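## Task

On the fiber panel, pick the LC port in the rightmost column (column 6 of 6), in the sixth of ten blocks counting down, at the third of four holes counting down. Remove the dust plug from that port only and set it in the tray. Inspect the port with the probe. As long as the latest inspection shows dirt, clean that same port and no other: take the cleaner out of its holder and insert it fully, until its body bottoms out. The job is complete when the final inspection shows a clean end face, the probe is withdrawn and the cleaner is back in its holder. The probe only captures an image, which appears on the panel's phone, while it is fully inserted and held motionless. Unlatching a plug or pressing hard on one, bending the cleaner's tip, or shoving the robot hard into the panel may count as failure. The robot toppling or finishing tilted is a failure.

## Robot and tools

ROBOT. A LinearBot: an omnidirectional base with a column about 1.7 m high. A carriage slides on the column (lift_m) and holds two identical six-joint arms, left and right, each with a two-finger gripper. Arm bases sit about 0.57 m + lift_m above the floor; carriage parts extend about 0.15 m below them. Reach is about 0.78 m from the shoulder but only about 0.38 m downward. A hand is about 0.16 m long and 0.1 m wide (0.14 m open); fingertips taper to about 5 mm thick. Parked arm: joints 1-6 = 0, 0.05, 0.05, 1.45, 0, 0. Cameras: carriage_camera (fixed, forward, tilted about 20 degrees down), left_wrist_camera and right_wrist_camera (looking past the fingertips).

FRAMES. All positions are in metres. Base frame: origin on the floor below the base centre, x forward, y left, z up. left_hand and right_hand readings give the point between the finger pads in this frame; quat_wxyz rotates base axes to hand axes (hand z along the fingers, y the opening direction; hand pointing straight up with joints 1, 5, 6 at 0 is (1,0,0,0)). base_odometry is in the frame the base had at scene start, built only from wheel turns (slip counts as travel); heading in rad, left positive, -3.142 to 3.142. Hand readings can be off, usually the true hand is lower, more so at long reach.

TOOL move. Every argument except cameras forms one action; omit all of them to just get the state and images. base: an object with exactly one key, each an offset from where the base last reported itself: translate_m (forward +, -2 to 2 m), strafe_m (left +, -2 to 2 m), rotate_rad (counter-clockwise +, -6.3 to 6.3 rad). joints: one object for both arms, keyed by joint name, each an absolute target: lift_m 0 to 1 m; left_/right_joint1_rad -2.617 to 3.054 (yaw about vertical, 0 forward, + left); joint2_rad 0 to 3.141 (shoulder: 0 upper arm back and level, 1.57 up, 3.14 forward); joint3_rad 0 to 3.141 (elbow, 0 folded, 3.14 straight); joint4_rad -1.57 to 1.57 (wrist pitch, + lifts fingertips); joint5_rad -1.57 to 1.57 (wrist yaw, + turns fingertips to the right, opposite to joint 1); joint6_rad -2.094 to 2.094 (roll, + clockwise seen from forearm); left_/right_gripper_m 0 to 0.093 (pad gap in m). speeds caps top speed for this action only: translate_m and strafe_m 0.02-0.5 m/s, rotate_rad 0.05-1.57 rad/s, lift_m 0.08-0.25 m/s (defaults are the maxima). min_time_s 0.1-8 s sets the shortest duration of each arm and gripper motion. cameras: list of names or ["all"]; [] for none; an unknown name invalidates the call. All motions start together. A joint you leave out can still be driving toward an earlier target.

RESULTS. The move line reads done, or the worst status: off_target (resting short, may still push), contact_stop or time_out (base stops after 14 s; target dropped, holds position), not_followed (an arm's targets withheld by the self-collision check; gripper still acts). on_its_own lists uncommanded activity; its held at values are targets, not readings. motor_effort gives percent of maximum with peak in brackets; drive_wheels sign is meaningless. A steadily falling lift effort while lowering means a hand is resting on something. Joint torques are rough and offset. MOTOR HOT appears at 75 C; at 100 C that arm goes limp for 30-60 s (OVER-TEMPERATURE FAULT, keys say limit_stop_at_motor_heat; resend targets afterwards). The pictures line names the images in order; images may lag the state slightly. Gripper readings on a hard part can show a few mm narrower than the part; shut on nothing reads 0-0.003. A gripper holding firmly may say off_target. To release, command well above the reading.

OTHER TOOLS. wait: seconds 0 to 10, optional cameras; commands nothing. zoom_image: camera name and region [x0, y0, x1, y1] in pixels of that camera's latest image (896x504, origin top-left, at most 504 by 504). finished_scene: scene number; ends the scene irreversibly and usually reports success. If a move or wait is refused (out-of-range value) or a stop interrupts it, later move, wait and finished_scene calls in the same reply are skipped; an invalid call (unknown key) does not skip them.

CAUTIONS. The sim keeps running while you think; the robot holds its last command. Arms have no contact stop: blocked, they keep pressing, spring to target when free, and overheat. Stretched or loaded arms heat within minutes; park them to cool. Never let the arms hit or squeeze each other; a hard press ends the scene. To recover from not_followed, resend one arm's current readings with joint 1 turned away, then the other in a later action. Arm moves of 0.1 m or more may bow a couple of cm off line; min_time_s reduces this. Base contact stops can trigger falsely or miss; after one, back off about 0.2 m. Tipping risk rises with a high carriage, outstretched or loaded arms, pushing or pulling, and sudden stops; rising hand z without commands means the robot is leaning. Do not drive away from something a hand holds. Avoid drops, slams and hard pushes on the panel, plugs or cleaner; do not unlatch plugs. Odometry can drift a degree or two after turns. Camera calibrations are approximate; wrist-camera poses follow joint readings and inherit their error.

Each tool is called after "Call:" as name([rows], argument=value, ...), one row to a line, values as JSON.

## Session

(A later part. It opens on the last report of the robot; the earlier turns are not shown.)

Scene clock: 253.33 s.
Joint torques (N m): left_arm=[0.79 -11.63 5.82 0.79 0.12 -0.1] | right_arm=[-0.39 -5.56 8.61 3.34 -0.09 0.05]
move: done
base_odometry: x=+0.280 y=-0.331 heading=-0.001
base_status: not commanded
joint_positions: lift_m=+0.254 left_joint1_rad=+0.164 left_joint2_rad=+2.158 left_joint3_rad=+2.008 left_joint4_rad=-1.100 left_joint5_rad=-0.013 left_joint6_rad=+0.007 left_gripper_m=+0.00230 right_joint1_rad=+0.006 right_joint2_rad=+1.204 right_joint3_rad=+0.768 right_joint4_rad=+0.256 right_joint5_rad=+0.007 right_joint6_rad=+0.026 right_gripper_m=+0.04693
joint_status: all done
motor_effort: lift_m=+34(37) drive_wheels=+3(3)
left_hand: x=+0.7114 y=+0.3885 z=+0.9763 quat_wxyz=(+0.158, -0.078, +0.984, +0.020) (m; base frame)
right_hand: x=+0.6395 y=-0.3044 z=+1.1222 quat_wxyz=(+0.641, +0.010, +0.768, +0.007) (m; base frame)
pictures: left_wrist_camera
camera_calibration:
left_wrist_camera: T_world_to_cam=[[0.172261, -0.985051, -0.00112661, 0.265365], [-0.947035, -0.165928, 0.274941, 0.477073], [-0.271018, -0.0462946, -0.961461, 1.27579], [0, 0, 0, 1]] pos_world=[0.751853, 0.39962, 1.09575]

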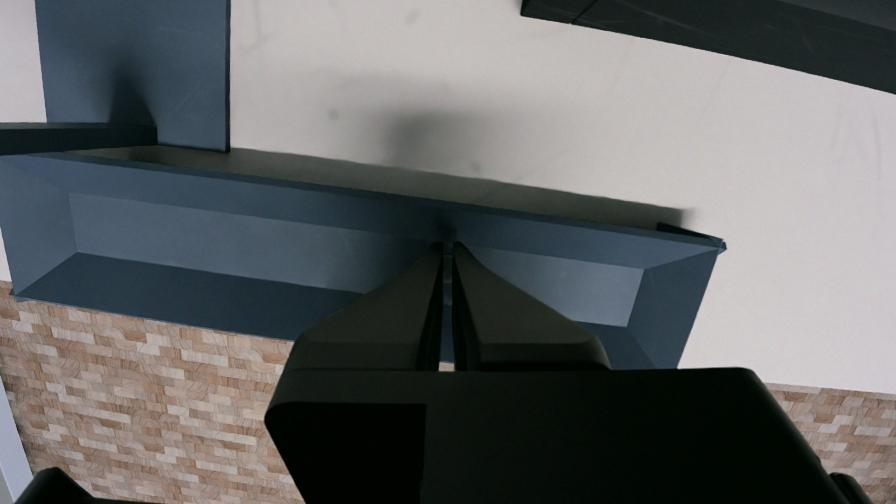

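Call:
move(joints={"lift_m":0.266}, cameras=[])

Call:
move(joints={"left_gripper_m":0.02}, min_time_s=1.5, cameras=["left_wrist_camera"])

Call:
zoom_image(camera="left_wrist_camera", region=[350, 170, 550, 370])

Scene clock: 257.77 s.
Joint torques (N m): left_arm=[0.73 -12.31 5.94 0.8 0.17 -0.1] | right_arm=[-0.38 -5.46 8.59 3.19 -0.09 0.04]
move: done
base_odometry: x=+0.280 y=-0.331 heading=-0.001
base_status: not commanded
joint_positions: lift_m=+0.266 left_joint1_rad=+0.164 left_joint2_rad=+2.165 left_joint3_rad=+2.008 left_joint4_rad=-1.106 left_joint5_rad=-0.013 left_joint6_rad=+0.007 left_gripper_m=+0.00230 right_joint1_rad=+0.006 right_joint2_rad=+1.204 right_joint3_rad=+0.768 right_joint4_rad=+0.266 right_joint5_rad=+0.007 right_joint6_rad=+0.026 right_gripper_m=+0.04693
joint_status: all done
motor_effort: lift_m=+33(40) drive_wheels=+3(4)
left_hand: x=+0.7102 y=+0.3883 z=+0.9848 quat_wxyz=(+0.152, -0.079, +0.985, +0.019) (m; base frame)
right_hand: x=+0.6400 y=-0.3044 z=+1.1369 quat_wxyz=(+0.645, +0.010, +0.764, +0.007) (m; base frame)
pictures: none
No camera images: "cameras" was empty.

Scene clock: 259.57 s.
Joint torques (N m): left_arm=[0.79 -12.29 5.81 0.82 0.12 -0.12] | right_arm=[-0.39 -5.45 8.59 3.2 -0.09 0.04]
move: done
base_odometry: x=+0.280 y=-0.331 heading=-0.001
base_status: not commanded
joint_positions: lift_m=+0.266 left_joint1_rad=+0.164 left_joint2_rad=+2.165 left_joint3_rad=+2.008 left_joint4_rad=-1.106 left_joint5_rad=-0.013 left_joint6_rad=+0.007 left_gripper_m=+0.01993 right_joint1_rad=+0.006 right_joint2_rad=+1.204 right_joint3_rad=+0.768 right_joint4_rad=+0.266 right_joint5_rad=+0.007 right_joint6_rad=+0.026 right_gripper_m=+0.04693
joint_status: all done
motor_effort: lift_m=+33(33) drive_wheels=+3(3)
left_hand: x=+0.7102 y=+0.3883 z=+0.9848 quat_wxyz=(+0.152, -0.079, +0.985, +0.019) (m; base frame)
right_hand: x=+0.6400 y=-0.3044 z=+1.1369 quat_wxyz=(+0.645, +0.010, +0.764, +0.007) (m; base frame)
pictures: left_wrist_camera
camera_calibration:
left_wrist_camera: T_world_to_cam=[[0.172299, -0.985044, -0.00127363, 0.265454], [-0.943635, -0.165426, 0.286684, 0.459455], [-0.282607, -0.0481935, -0.958024, 1.28924], [0, 0, 0, 1]] pos_world=[0.752168, 0.399623, 1.10374]

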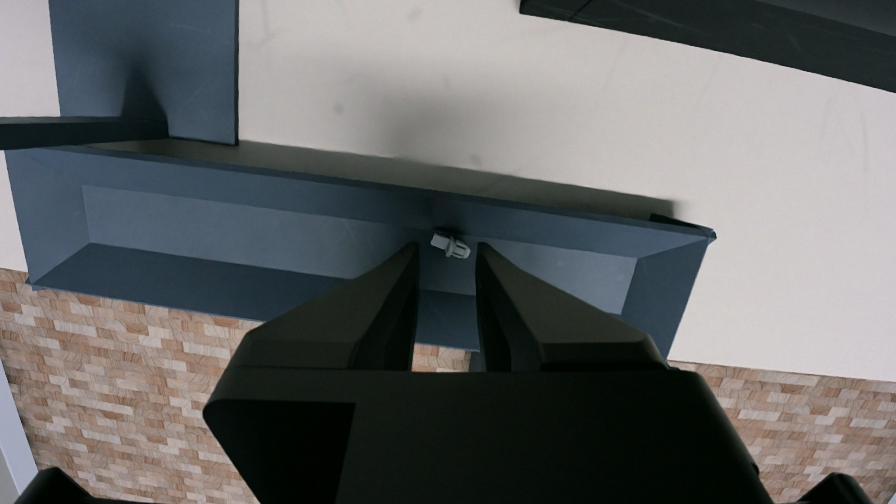

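Scaled by 2.520 from the camera's 896x504 image, which has a finer 1280x720 frame.

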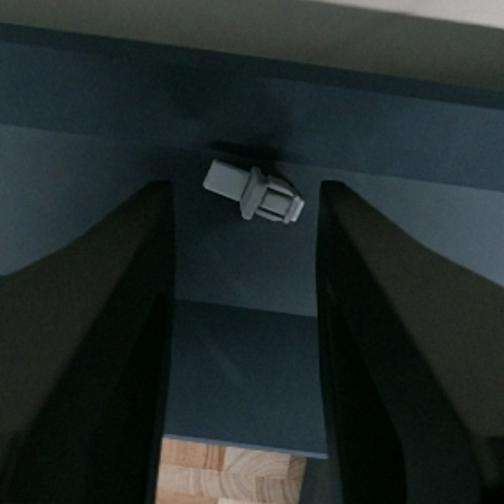

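Call:
move(joints={"lift_m":0.35}, cameras=[])

Call:
move(base={"translate_m":-0.05}, joints={"left_joint1_rad":0.0,"left_joint5_rad":0,"left_joint4_rad":0.3,"left_joint2_rad":0.8,"left_joint3_rad":0.5,"left_joint6_rad":0}, min_time_s=3, cameras=[])

Call:
move(base={"strafe_m":0.12}, speeds={"strafe_m":0.1})

Scene clock: 272.53 s.
Joint torques (N m): left_arm=[0.69 -12.71 6.06 0.81 0.18 -0.1] | right_arm=[-0.4 -5.52 8.49 3.16 -0.08 0.04]
move: done
base_odometry: x=+0.280 y=-0.331 heading=-0.001
base_status: not commanded
joint_positions: lift_m=+0.350 left_joint1_rad=+0.164 left_joint2_rad=+2.169 left_joint3_rad=+2.008 left_joint4_rad=-1.109 left_joint5_rad=-0.013 left_joint6_rad=+0.007 left_gripper_m=+0.01993 right_joint1_rad=+0.006 right_joint2_rad=+1.204 right_joint3_rad=+0.768 right_joint4_rad=+0.271 right_joint5_rad=+0.007 right_joint6_rad=+0.026 right_gripper_m=+0.04693
joint_status: all done
motor_effort: lift_m=+33(44) drive_wheels=+3(3)
left_hand: x=+0.7093 y=+0.3881 z=+1.0667 quat_wxyz=(+0.149, -0.079, +0.986, +0.019) (m; base frame)
right_hand: x=+0.6402 y=-0.3044 z=+1.2222 quat_wxyz=(+0.647, +0.010, +0.763, +0.007) (m; base frame)
pictures: none
No camera images: "cameras" was empty.

Scene clock: 275.87 s.
Joint torques (N m): left_arm=[-0.5 -2.14 5.71 2.01 0.12 -0.12] | right_arm=[-0.34 -5.46 8.61 3.15 -0.09 0.04]
move: done
base_odometry: x=+0.230 y=-0.330 heading=-0.001
base_status: done
joint_positions: lift_m=+0.350 left_joint1_rad=+0.007 left_joint2_rad=+0.808 left_joint3_rad=+0.514 left_joint4_rad=+0.284 left_joint5_rad=-0.012 left_joint6_rad=+0.007 left_gripper_m=+0.01993 right_joint1_rad=+0.005 right_joint2_rad=+1.204 right_joint3_rad=+0.768 right_joint4_rad=+0.270 right_joint5_rad=+0.007 right_joint6_rad=+0.026 right_gripper_m=+0.04693
joint_status: all done
motor_effort: lift_m=+33(33) drive_wheels=+2(9)
left_hand: x=+0.5601 y=+0.3098 z=+1.2404 quat_wxyz=(+0.704, -0.004, +0.710, +0.009) (m; base frame)
right_hand: x=+0.6401 y=-0.3047 z=+1.2219 quat_wxyz=(+0.646, +0.010, +0.763, +0.007) (m; base frame)
pictures: none
No camera images: "cameras" was empty.

Scene clock: 277.83 s.
Joint torques (N m): left_arm=[-0.81 -2.18 5.63 1.97 0.1 -0.12] | right_arm=[-0.17 -5.46 8.59 3.15 -0.05 0.04]
move: done
base_odometry: x=+0.231 y=-0.210 heading=-0.001
base_status: done
joint_positions: lift_m=+0.350 left_joint1_rad=+0.006 left_joint2_rad=+0.808 left_joint3_rad=+0.514 left_joint4_rad=+0.287 left_joint5_rad=-0.011 left_joint6_rad=+0.006 left_gripper_m=+0.01993 right_joint1_rad=+0.004 right_joint2_rad=+1.204 right_joint3_rad=+0.768 right_joint4_rad=+0.270 right_joint5_rad=+0.004 right_joint6_rad=+0.026 right_gripper_m=+0.04693
joint_status: not commanded
motor_effort: lift_m=+33(33) drive_wheels=+0(11)
left_hand: x=+0.5601 y=+0.3094 z=+1.2411 quat_wxyz=(+0.705, -0.004, +0.709, +0.008) (m; base frame)
right_hand: x=+0.6402 y=-0.3047 z=+1.2219 quat_wxyz=(+0.646, +0.010, +0.763, +0.008) (m; base frame)
pictures: carriage_camera, left_wrist_camera, right_wrist_camera
camera_calibration:
carriage_camera: T_world_to_cam=[[0.0471794, -0.998877, 0.00432653, -0.0147954], [-0.351189, -0.020642, -0.936077, 1.3318], [0.935115, 0.0426441, -0.351769, 0.343514], [0, 0, 0, 1]] pos_world=[0.147185, -0.00193668, 1.36757]
left_wrist_camera: T_world_to_cam=[[0.00837389, -0.999925, 0.0089698, 0.297667], [-0.569297, -0.0121417, -0.822042, 1.35018], [0.822089, 0.00177721, -0.569356, 0.371906], [0, 0, 0, 1]] pos_world=[0.460421, 0.313377, 1.31898]
right_wrist_camera: T_world_to_cam=[[0.0129992, -0.999619, 0.0243592, -0.349027], [-0.719575, -0.0262672, -0.693917, 1.29958], [0.694293, -0.0085079, -0.719642, 0.556714], [0, 0, 0, 1]] pos_world=[0.553161, -0.310021, 1.31094]

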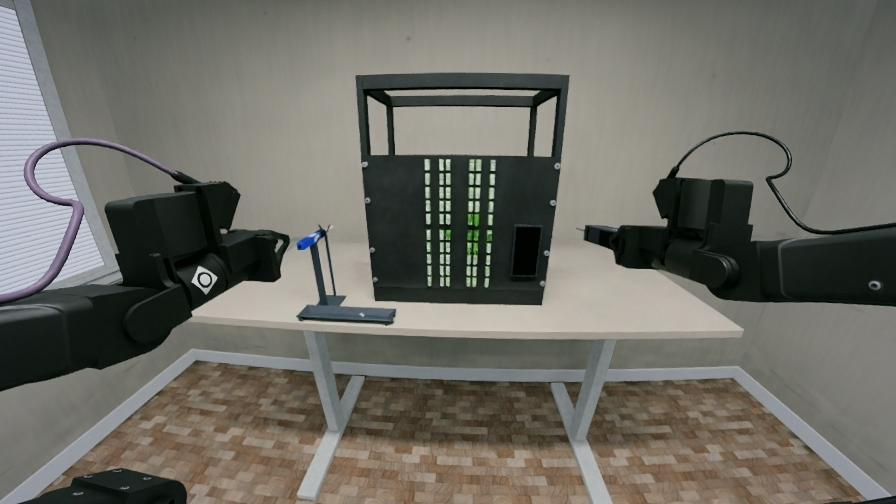

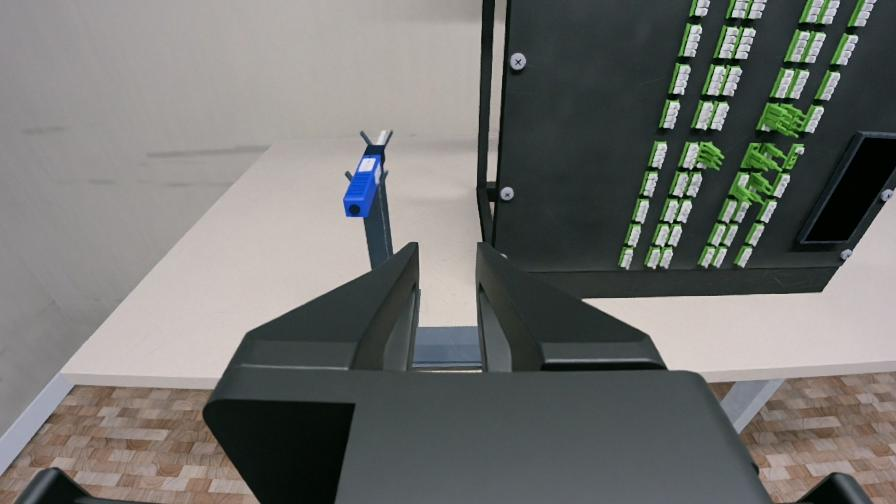

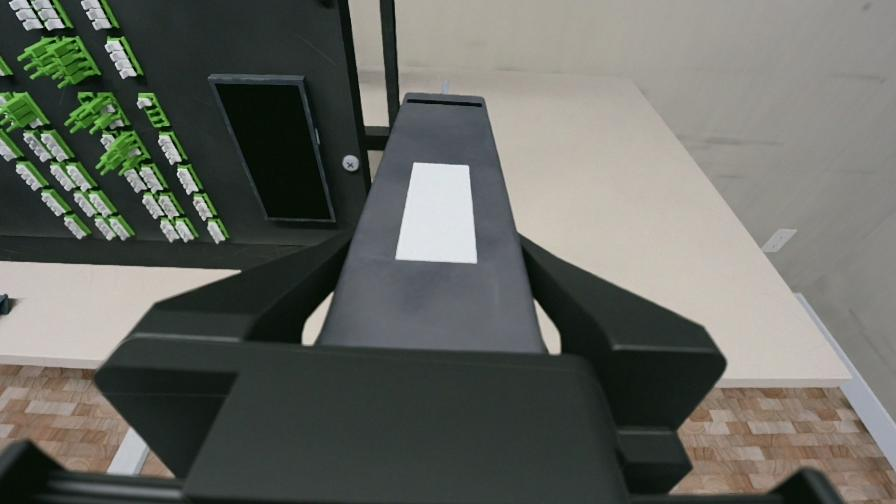

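Call:
move(joints={"right_joint2_rad":0.95,"right_joint3_rad":0.51,"right_joint4_rad":0.44,"lift_m":0.275,"right_joint6_rad":0.0}, min_time_s=3, cameras=["right_wrist_camera"])

Call:
move(joints={"right_joint1_rad":0.894,"right_joint5_rad":0.894,"right_joint2_rad":1.537,"right_joint3_rad":0.894,"right_joint4_rad":0.643}, min_time_s=5)

Scene clock: 290.13 s.
Joint torques (N m): left_arm=[-0.54 -1.88 6.2 1.9 0.12 -0.09] | right_arm=[-0.21 -4.67 7.61 3.4 -0.05 -0.11]
move: off_target
base_odometry: x=+0.231 y=-0.210 heading=-0.001
base_status: not commanded
joint_positions: lift_m=+0.275 left_joint1_rad=+0.006 left_joint2_rad=+0.805 left_joint3_rad=+0.505 left_joint4_rad=+0.294 left_joint5_rad=-0.011 left_joint6_rad=+0.006 left_gripper_m=+0.01993 right_joint1_rad=+0.004 right_joint2_rad=+0.975 right_joint3_rad=+0.499 right_joint4_rad=+0.339 right_joint5_rad=+0.004 right_joint6_rad=+0.013 right_gripper_m=+0.04693
joint_status: right_joint4_rad off_target (ended at +0.339, target +0.440); the others done
motor_effort: lift_m=+35(41) drive_wheels=+0(0)
left_hand: x=+0.5596 y=+0.3094 z=+1.1641 quat_wxyz=(+0.705, -0.004, +0.709, +0.008) (m; base frame)
right_hand: x=+0.5856 y=-0.3049 z=+1.1160 quat_wxyz=(+0.657, +0.005, +0.754, +0.004) (m; base frame)
pictures: right_wrist_camera
camera_calibration:
right_wrist_camera: T_world_to_cam=[[0.0140235, -0.999199, 0.0374707, -0.361025], [-0.699067, -0.0365912, -0.71412, 1.19428], [0.714919, -0.0161801, -0.69902, 0.480898], [0, 0, 0, 1]] pos_world=[0.496138, -0.309255, 1.20254]

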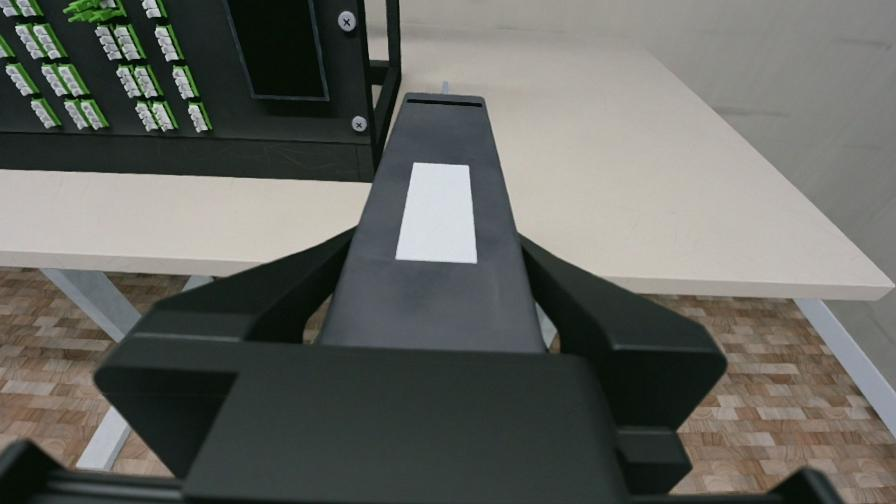

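Scene clock: 295.43 s.
Joint torques (N m): left_arm=[-0.5 -1.8 6.24 1.88 0.13 -0.11] | right_arm=[0.64 -6.82 9.72 2.89 0.21 -0.07]
move: off_target
base_odometry: x=+0.231 y=-0.210 heading=-0.001
base_status: not commanded
joint_positions: lift_m=+0.275 left_joint1_rad=+0.006 left_joint2_rad=+0.805 left_joint3_rad=+0.505 left_joint4_rad=+0.294 left_joint5_rad=-0.011 left_joint6_rad=+0.006 left_gripper_m=+0.01993 right_joint1_rad=+0.888 right_joint2_rad=+1.542 right_joint3_rad=+0.850 right_joint4_rad=+0.562 right_joint5_rad=+0.879 right_joint6_rad=+0.011 right_gripper_m=+0.04695
joint_status: right_joint4_rad off_target (ended at +0.563, target +0.643); the others done
motor_effort: lift_m=+35(35) drive_wheels=+2(2)
left_hand: x=+0.5596 y=+0.3094 z=+1.1641 quat_wxyz=(+0.705, -0.004, +0.709, +0.008) (m; base frame)
right_hand: x=+0.5934 y=-0.0620 z=+1.1197 quat_wxyz=(+0.677, -0.035, +0.735, -0.028) (m; base frame)
pictures: carriage_camera, left_wrist_camera, right_wrist_camera
camera_calibration:
carriage_camera: T_world_to_cam=[[0.0471794, -0.998877, 0.00432653, -0.0144701], [-0.351189, -0.020642, -0.936077, 1.2614], [0.935115, 0.0426441, -0.351769, 0.317061], [0, 0, 0, 1]] pos_world=[0.147185, -0.00193668, 1.29237]
left_wrist_camera: T_world_to_cam=[[0.0083637, -0.999925, 0.00898096, 0.298355], [-0.56836, -0.0121431, -0.82269, 1.28683], [0.822737, 0.00177631, -0.568419, 0.327042], [0, 0, 0, 1]] pos_world=[0.45982, 0.313377, 1.24188]
right_wrist_camera: T_world_to_cam=[[0.0257733, -0.989915, 0.139298, -0.239035], [-0.65844, -0.121659, -0.742736, 1.21388], [0.752192, -0.0725768, -0.654935, 0.406956], [0, 0, 0, 1]] pos_world=[0.49932, -0.0594093, 1.20142]

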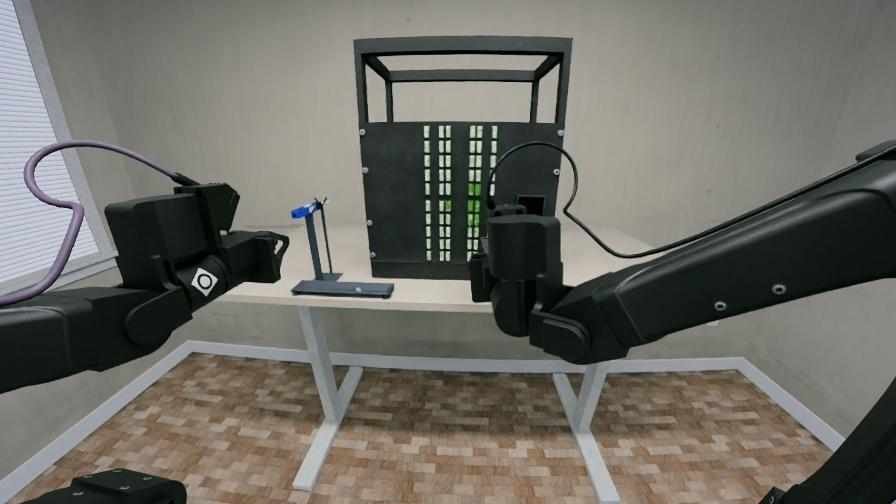

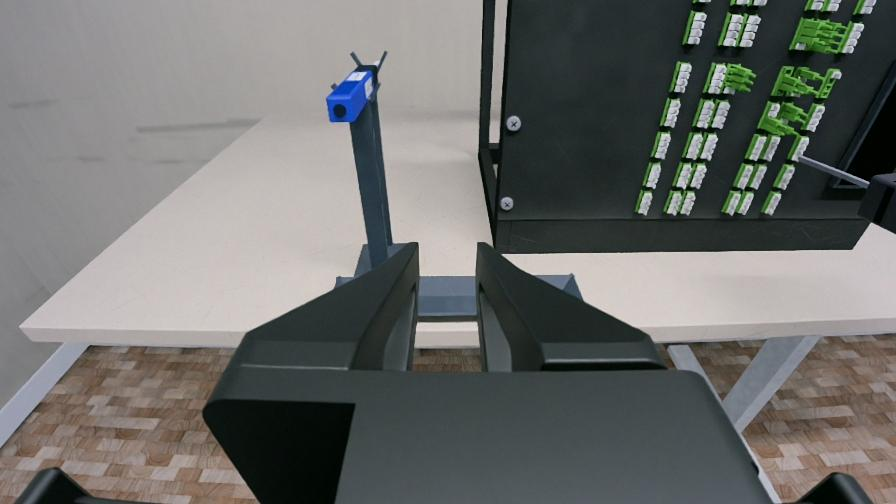

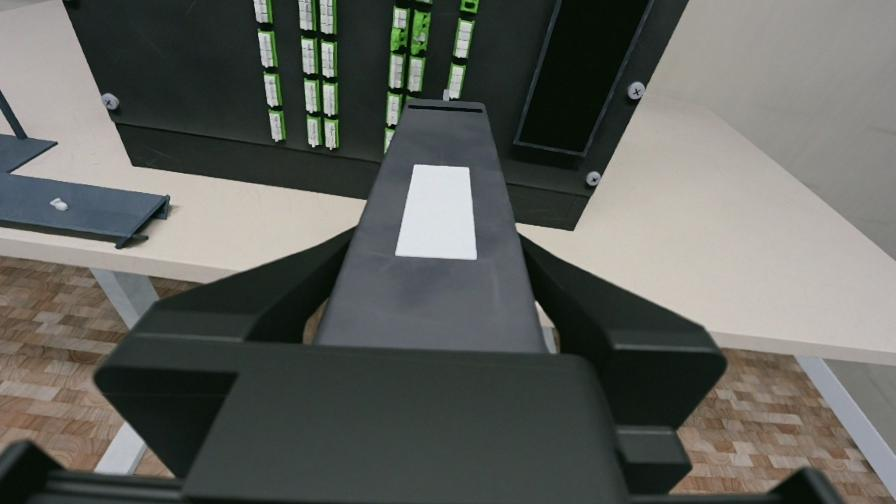

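Call:
move(joints={"right_joint4_rad":0.77}, min_time_s=2, cameras=["left_wrist_camera","right_wrist_camera"])

Call:
zoom_image(camera="left_wrist_camera", region=[740, 40, 896, 240])

Scene clock: 306.17 s.
Joint torques (N m): left_arm=[-0.43 -1.87 6.34 1.9 0.1 -0.1] | right_arm=[0.64 -6.79 9.68 2.87 0.1 -0.07]
move: off_target
base_odometry: x=+0.231 y=-0.210 heading=-0.001
base_status: not commanded
joint_positions: lift_m=+0.275 left_joint1_rad=+0.006 left_joint2_rad=+0.805 left_joint3_rad=+0.505 left_joint4_rad=+0.294 left_joint5_rad=-0.011 left_joint6_rad=+0.006 left_gripper_m=+0.01993 right_joint1_rad=+0.888 right_joint2_rad=+1.542 right_joint3_rad=+0.850 right_joint4_rad=+0.689 right_joint5_rad=+0.884 right_joint6_rad=+0.010 right_gripper_m=+0.04695
joint_status: right_joint4_rad off_target (ended at +0.689, target +0.770)
motor_effort: lift_m=+35(35) drive_wheels=+2(2)
left_hand: x=+0.5596 y=+0.3094 z=+1.1641 quat_wxyz=(+0.705, -0.004, +0.709, +0.008) (m; base frame)
right_hand: x=+0.5944 y=-0.0617 z=+1.1431 quat_wxyz=(+0.706, +0.001, +0.708, +0.004) (m; base frame)
pictures: left_wrist_camera, right_wrist_camera
camera_calibration:
left_wrist_camera: T_world_to_cam=[[0.0083637, -0.999925, 0.00898096, 0.298355], [-0.56836, -0.0121431, -0.82269, 1.28683], [0.822737, 0.00177631, -0.568419, 0.327042], [0, 0, 0, 1]] pos_world=[0.45982, 0.313377, 1.24188]
right_wrist_camera: T_world_to_cam=[[0.0131665, -0.998948, 0.0439157, -0.126049], [-0.596861, -0.0430886, -0.801187, 1.26703], [0.802237, -0.0156627, -0.596801, 0.328837], [0, 0, 0, 1]] pos_world=[0.494093, -0.0661716, 1.21691]

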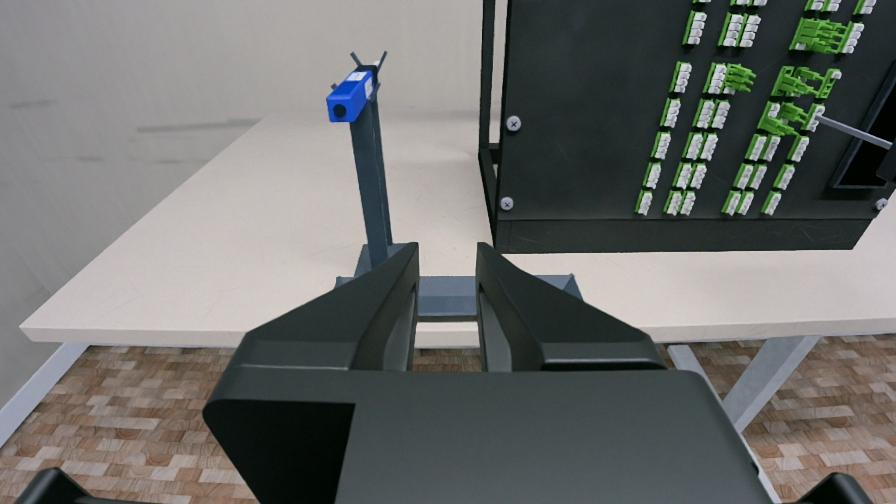

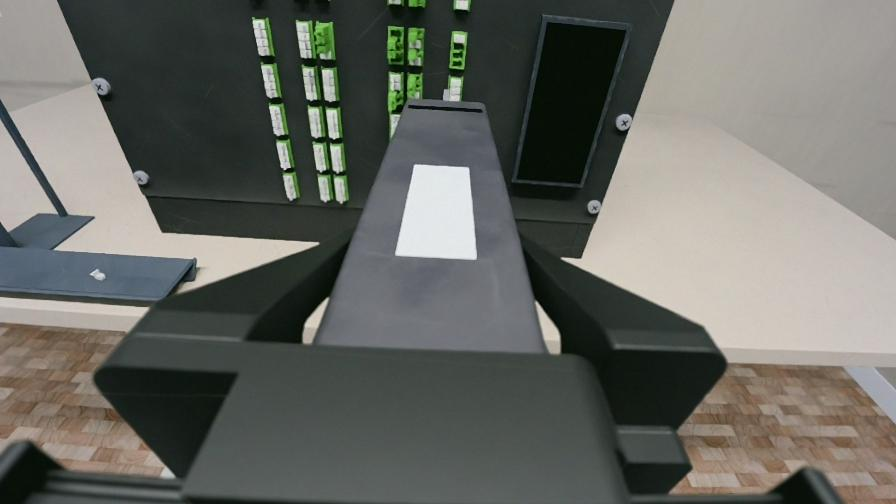

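Scaled by 2.520 from the camera's 896x504 image, which has a finer 1280x720 frame.

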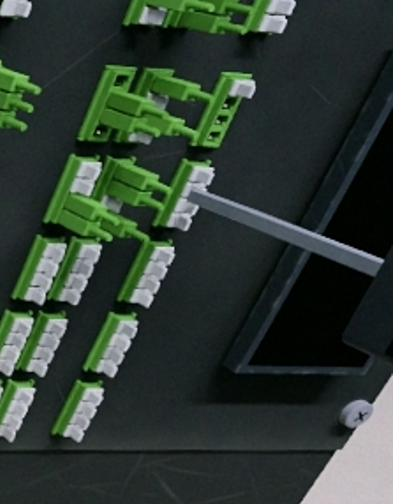

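Call:
move(joints={"right_joint1_rad":0.950,"right_joint5_rad":0.954,"right_joint2_rad":1.492,"right_joint3_rad":0.851,"right_joint4_rad":0.768}, min_time_s=2, cameras=[])

Call:
move(joints={"lift_m":0.303})

Call:
zoom_image(camera="left_wrist_camera", region=[740, 80, 896, 280])

Call:
zoom_image(camera="right_wrist_camera", region=[370, 0, 570, 160])

Scene clock: 322.90 s.
Joint torques (N m): left_arm=[-0.51 -1.88 6.34 1.91 0.15 -0.07] | right_arm=[0.68 -9.66 6.8 2.79 0.09 -0.08]
move: off_target
base_odometry: x=+0.231 y=-0.210 heading=-0.001
base_status: not commanded
joint_positions: lift_m=+0.275 left_joint1_rad=+0.006 left_joint2_rad=+0.805 left_joint3_rad=+0.505 left_joint4_rad=+0.294 left_joint5_rad=-0.011 left_joint6_rad=+0.006 left_gripper_m=+0.01993 right_joint1_rad=+0.944 right_joint2_rad=+1.533 right_joint3_rad=+0.843 right_joint4_rad=+0.691 right_joint5_rad=+0.944 right_joint6_rad=+0.010 right_gripper_m=+0.04695
joint_status: right_joint4_rad off_target (ended at +0.691, target +0.768); the others done
motor_effort: lift_m=+35(35) drive_wheels=+2(2)
left_hand: x=+0.5596 y=+0.3094 z=+1.1641 quat_wxyz=(+0.705, -0.004, +0.709, +0.008) (m; base frame)
right_hand: x=+0.5793 y=-0.0537 z=+1.1446 quat_wxyz=(+0.707, +0.004, +0.707, +0.004) (m; base frame)
pictures: none
No camera images: "cameras" was empty.

Scene clock: 323.53 s.
Joint torques (N m): left_arm=[-0.47 -1.59 6.13 1.83 0.14 -0.13] | right_arm=[0.66 -8.42 7.56 2.59 0.06 -0.07]
move: done
base_odometry: x=+0.231 y=-0.210 heading=-0.001
base_status: not commanded
joint_positions: lift_m=+0.303 left_joint1_rad=+0.006 left_joint2_rad=+0.803 left_joint3_rad=+0.505 left_joint4_rad=+0.301 left_joint5_rad=-0.011 left_joint6_rad=+0.006 left_gripper_m=+0.01993 right_joint1_rad=+0.944 right_joint2_rad=+1.519 right_joint3_rad=+0.833 right_joint4_rad=+0.709 right_joint5_rad=+0.947 right_joint6_rad=+0.010 right_gripper_m=+0.04695
joint_status: all done
motor_effort: lift_m=+33(42) drive_wheels=+2(2)
left_hand: x=+0.5592 y=+0.3094 z=+1.1946 quat_wxyz=(+0.708, -0.004, +0.706, +0.008) (m; base frame)
right_hand: x=+0.5774 y=-0.0568 z=+1.1773 quat_wxyz=(+0.712, +0.011, +0.702, +0.009) (m; base frame)
pictures: carriage_camera, left_wrist_camera, right_wrist_camera
camera_calibration:
carriage_camera: T_world_to_cam=[[0.0471794, -0.998877, 0.00432653, -0.0145921], [-0.351189, -0.020642, -0.936077, 1.2878], [0.935115, 0.0426441, -0.351769, 0.326981], [0, 0, 0, 1]] pos_world=[0.147185, -0.00193668, 1.32057]
left_wrist_camera: T_world_to_cam=[[0.00828501, -0.999925, 0.00905257, 0.298042], [-0.561105, -0.0121421, -0.827656, 1.31361], [0.827703, 0.0017777, -0.561163, 0.333327], [0, 0, 0, 1]] pos_world=[0.458711, 0.313377, 1.27157]
right_wrist_camera: T_world_to_cam=[[0.0053653, -0.999716, 0.0232121, -0.0935484], [-0.584618, -0.0219682, -0.811012, 1.29022], [0.811291, -0.00921888, -0.584569, 0.343623], [0, 0, 0, 1]] pos_world=[0.47601, -0.0620102, 1.24943]

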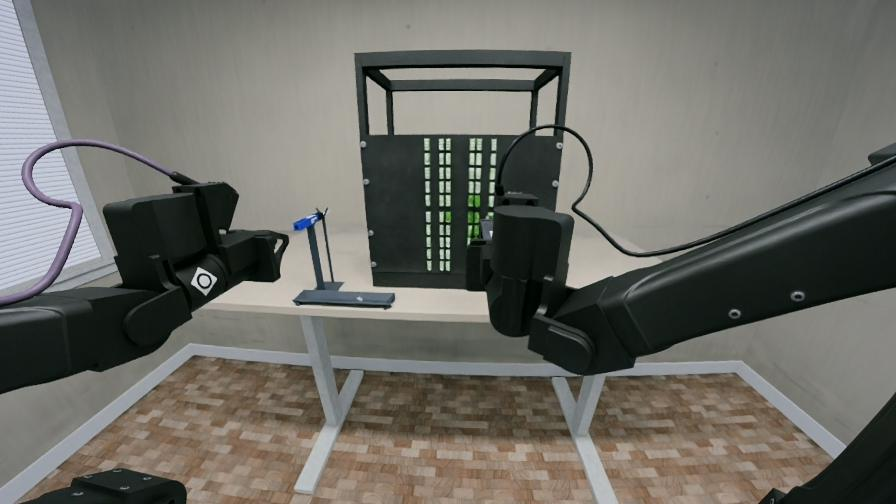

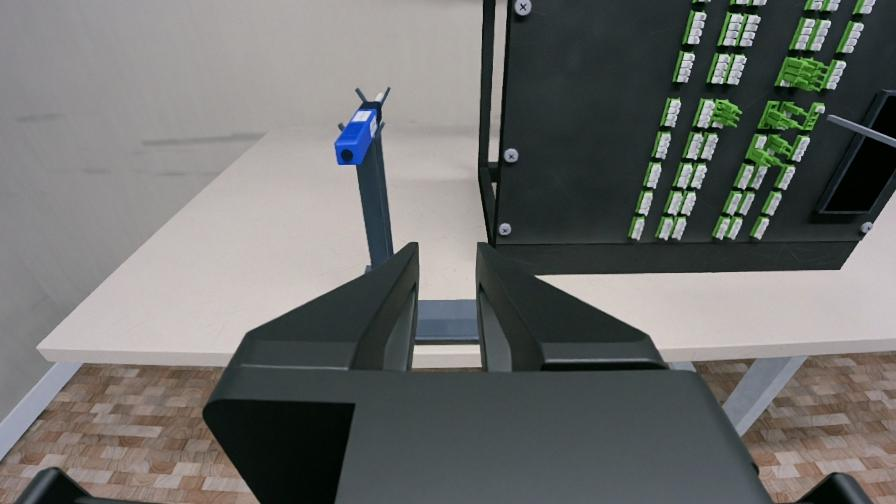

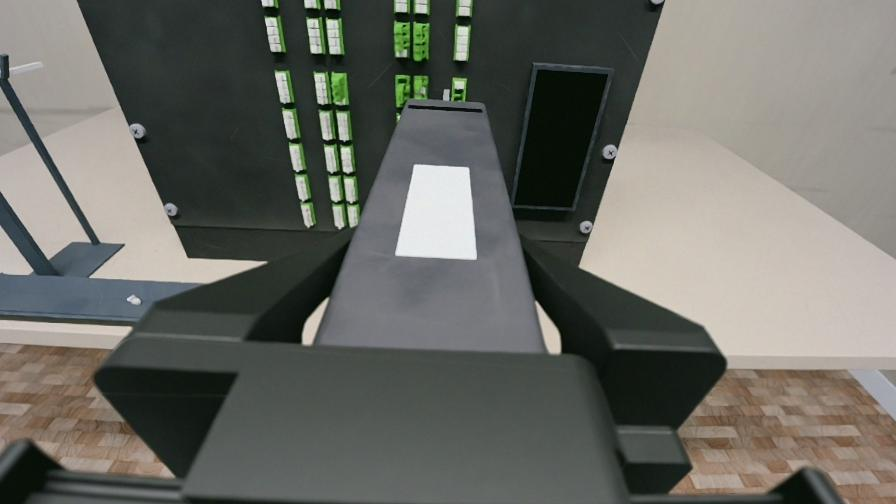

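Scaled by 2.520 from the camera's 896x504 image, which has a finer 1280x720 frame.

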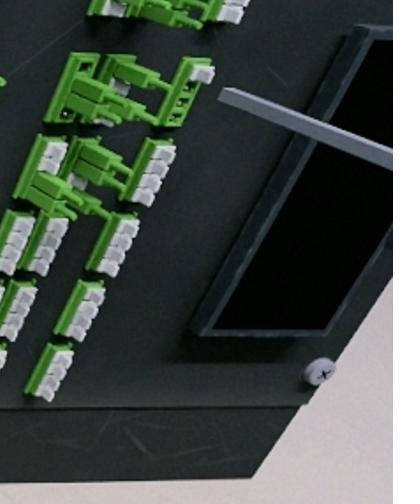

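Scaled by 2.520 from the camera's 896x504 image, which has a finer 1280x720 frame.

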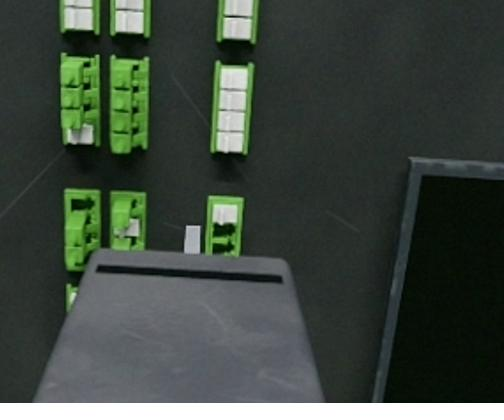

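Call:
move(joints={"left_joint1_rad":-0.25,"left_joint5_rad":0.625,"left_joint2_rad":1.5,"left_joint3_rad":0.9,"left_joint4_rad":0.65,"left_gripper_m":0.005}, min_time_s=3, cameras=["left_wrist_camera"])

Call:
move(joints={"left_joint1_rad":-0.25,"left_joint5_rad":0.625,"left_joint2_rad":2.08,"left_joint3_rad":1.385,"left_joint4_rad":0.70}, min_time_s=3)

Scene clock: 338.03 s.
Joint torques (N m): left_arm=[-0.8 -5.83 8.57 1.89 0.17 -0.09] | right_arm=[0.66 -8.4 7.56 2.58 0.05 -0.08]
move: done
base_odometry: x=+0.231 y=-0.210 heading=-0.001
base_status: not commanded
joint_positions: lift_m=+0.303 left_joint1_rad=-0.244 left_joint2_rad=+1.491 left_joint3_rad=+0.868 left_joint4_rad=+0.635 left_joint5_rad=+0.610 left_joint6_rad=+0.006 left_gripper_m=+0.00509 right_joint1_rad=+0.944 right_joint2_rad=+1.519 right_joint3_rad=+0.833 right_joint4_rad=+0.709 right_joint5_rad=+0.947 right_joint6_rad=+0.010 right_gripper_m=+0.04695
joint_status: all done
motor_effort: lift_m=+33(33) drive_wheels=+2(2)
left_hand: x=+0.6349 y=+0.1003 z=+1.1901 quat_wxyz=(+0.649, +0.296, +0.638, -0.290) (m; base frame)
right_hand: x=+0.5774 y=-0.0569 z=+1.1773 quat_wxyz=(+0.712, +0.011, +0.702, +0.009) (m; base frame)
pictures: left_wrist_camera
camera_calibration:
left_wrist_camera: T_world_to_cam=[[-0.759553, -0.650443, 0.0018172, 0.549416], [-0.362481, 0.420963, -0.831503, 1.18486], [0.54008, -0.63223, -0.555517, 0.507983], [0, 0, 0, 1]] pos_world=[0.572448, 0.179743, 1.26641]

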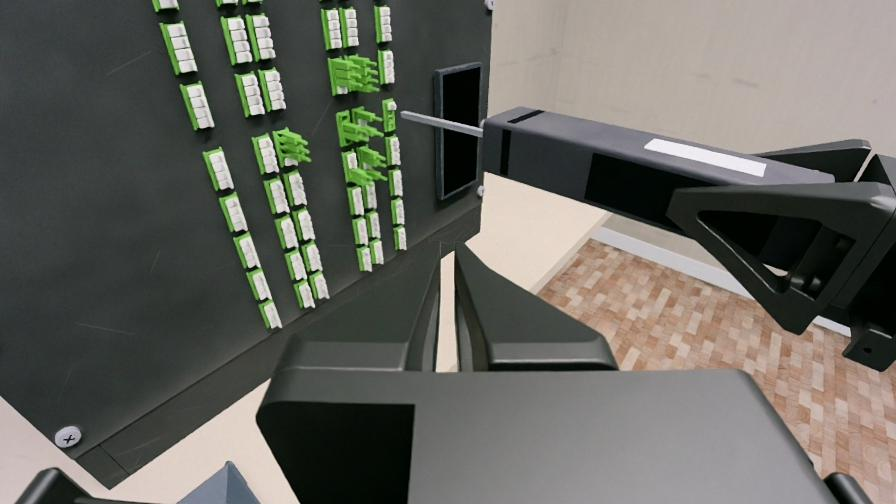

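Scene clock: 341.33 s.
Joint torques (N m): left_arm=[-0.62 -10.95 8.47 1.91 0.17 -0.09] | right_arm=[0.66 -8.42 7.56 2.58 0.05 -0.08]
move: done
base_odometry: x=+0.231 y=-0.210 heading=-0.001
base_status: not commanded
joint_positions: lift_m=+0.303 left_joint1_rad=-0.244 left_joint2_rad=+2.067 left_joint3_rad=+1.354 left_joint4_rad=+0.685 left_joint5_rad=+0.613 left_joint6_rad=+0.006 left_gripper_m=+0.00509 right_joint1_rad=+0.944 right_joint2_rad=+1.519 right_joint3_rad=+0.833 right_joint4_rad=+0.709 right_joint5_rad=+0.948 right_joint6_rad=+0.010 right_gripper_m=+0.04695
joint_status: all done
motor_effort: lift_m=+33(33) drive_wheels=+2(2)
left_hand: x=+0.7677 y=+0.0669 z=+1.1294 quat_wxyz=(+0.634, +0.294, +0.652, -0.294) (m; base frame)
right_hand: x=+0.5774 y=-0.0570 z=+1.1773 quat_wxyz=(+0.712, +0.011, +0.702, +0.009) (m; base frame)
pictures: carriage_camera, left_wrist_camera, right_wrist_camera
camera_calibration:
carriage_camera: T_world_to_cam=[[0.0471794, -0.998877, 0.00432653, -0.0145921], [-0.351189, -0.020642, -0.936077, 1.2878], [0.935115, 0.0426441, -0.351769, 0.326981], [0, 0, 0, 1]] pos_world=[0.147185, -0.00193668, 1.32057]
left_wrist_camera: T_world_to_cam=[[-0.760787, -0.648497, 0.0255916, 0.602658], [-0.393903, 0.430051, -0.81234, 1.19849], [0.515795, -0.628098, -0.582622, 0.430367], [0, 0, 0, 1]] pos_world=[0.708602, 0.145722, 1.2089]
right_wrist_camera: T_world_to_cam=[[0.00422615, -0.999723, 0.0231734, -0.093057], [-0.584682, -0.0212701, -0.810984, 1.29026], [0.811251, -0.0101217, -0.58461, 0.343639], [0, 0, 0, 1]] pos_world=[0.476006, -0.0621091, 1.24943]

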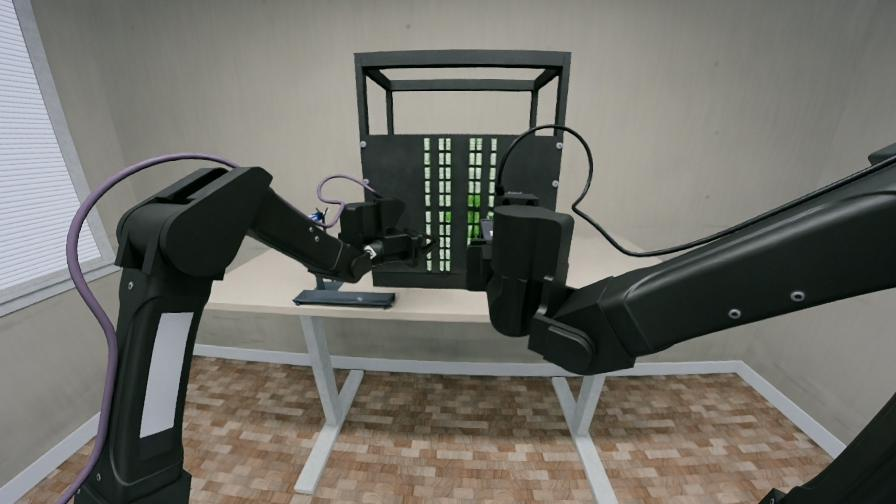

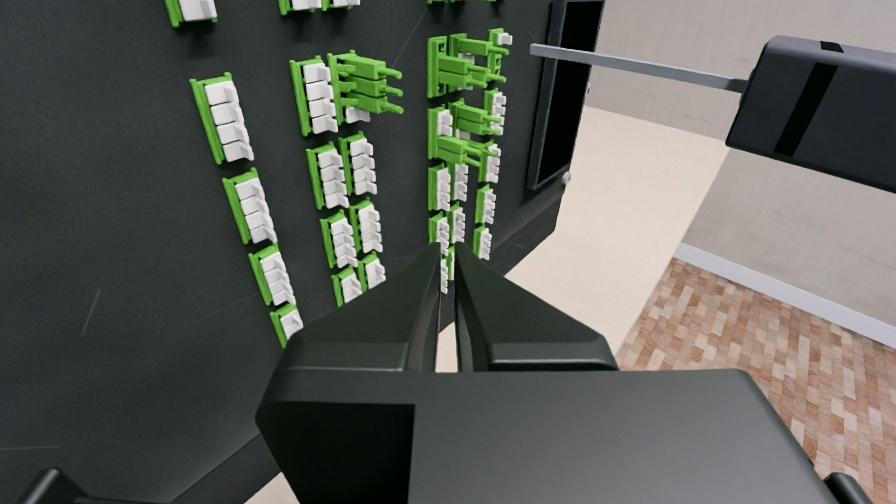

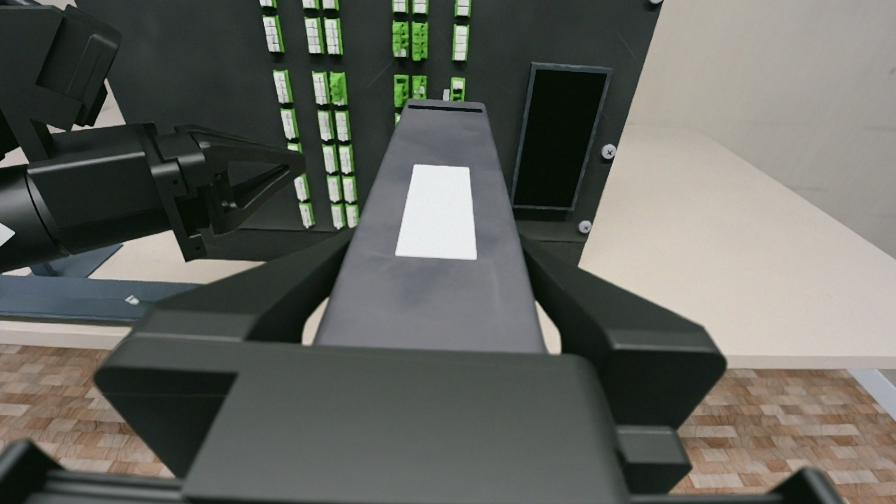

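Call:
move(joints={"left_joint1_rad":-0.43,"left_joint5_rad":0.26,"left_joint2_rad":1.79,"left_joint3_rad":1.54,"left_joint4_rad":0.11}, min_time_s=3, cameras=["left_wrist_camera"])

Call:
zoom_image(camera="left_wrist_camera", region=[350, 100, 600, 250])

Scene clock: 352.23 s.
Joint torques (N m): left_arm=[-0.46 -13.72 9.24 1.73 -0.11 -0.08] | right_arm=[0.68 -8.4 7.57 2.59 0.05 -0.08]
move: done
base_odometry: x=+0.231 y=-0.210 heading=-0.001
base_status: not commanded
joint_positions: lift_m=+0.303 left_joint1_rad=-0.423 left_joint2_rad=+1.821 left_joint3_rad=+1.507 left_joint4_rad=+0.123 left_joint5_rad=+0.274 left_joint6_rad=+0.006 left_gripper_m=+0.00509 right_joint1_rad=+0.944 right_joint2_rad=+1.519 right_joint3_rad=+0.833 right_joint4_rad=+0.709 right_joint5_rad=+0.948 right_joint6_rad=+0.010 right_gripper_m=+0.04695
joint_status: all done
motor_effort: lift_m=+33(33) drive_wheels=+2(2)
left_hand: x=+0.7268 y=+0.0267 z=+1.2095 quat_wxyz=(+0.595, +0.248, +0.728, -0.234) (m; base frame)
right_hand: x=+0.5774 y=-0.0570 z=+1.1773 quat_wxyz=(+0.712, +0.011, +0.702, +0.009) (m; base frame)
pictures: left_wrist_camera
camera_calibration:
left_wrist_camera: T_world_to_cam=[[-0.642759, -0.763561, 0.0619337, 0.416732], [-0.567928, 0.420696, -0.707441, 1.26458], [0.514119, -0.489888, -0.704054, 0.617301], [0, 0, 0, 1]] pos_world=[0.668681, 0.0886072, 1.30342]

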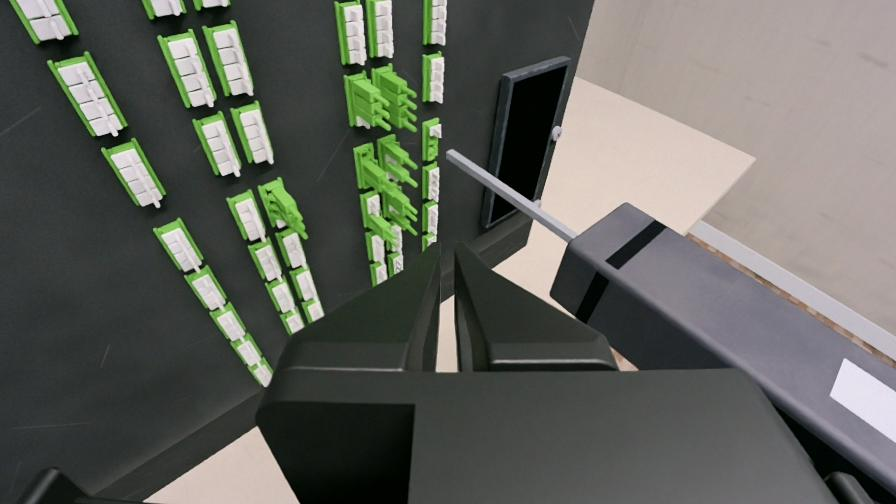

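Scaled by 2.016 from the camera's 896x504 image, which has a finer 1280x720 frame.

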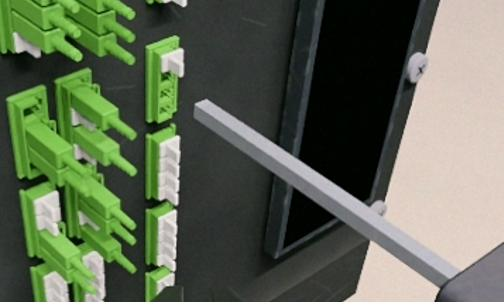

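Call:
zoom_image(camera="left_wrist_camera", region=[410, 110, 480, 180])

Call:
zoom_image(camera="right_wrist_camera", region=[420, 60, 490, 130])

Scaled by 7.200 from the camera's 896x504 image, which has a finer 1280x720 frame.

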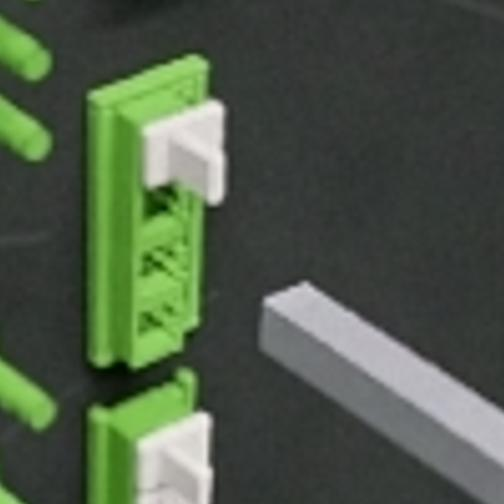

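This scene's latest camera images include none from right_wrist_camera. They are from: left_wrist_camera. right_wrist_camera's image comes with the result of a call that names it in "cameras".


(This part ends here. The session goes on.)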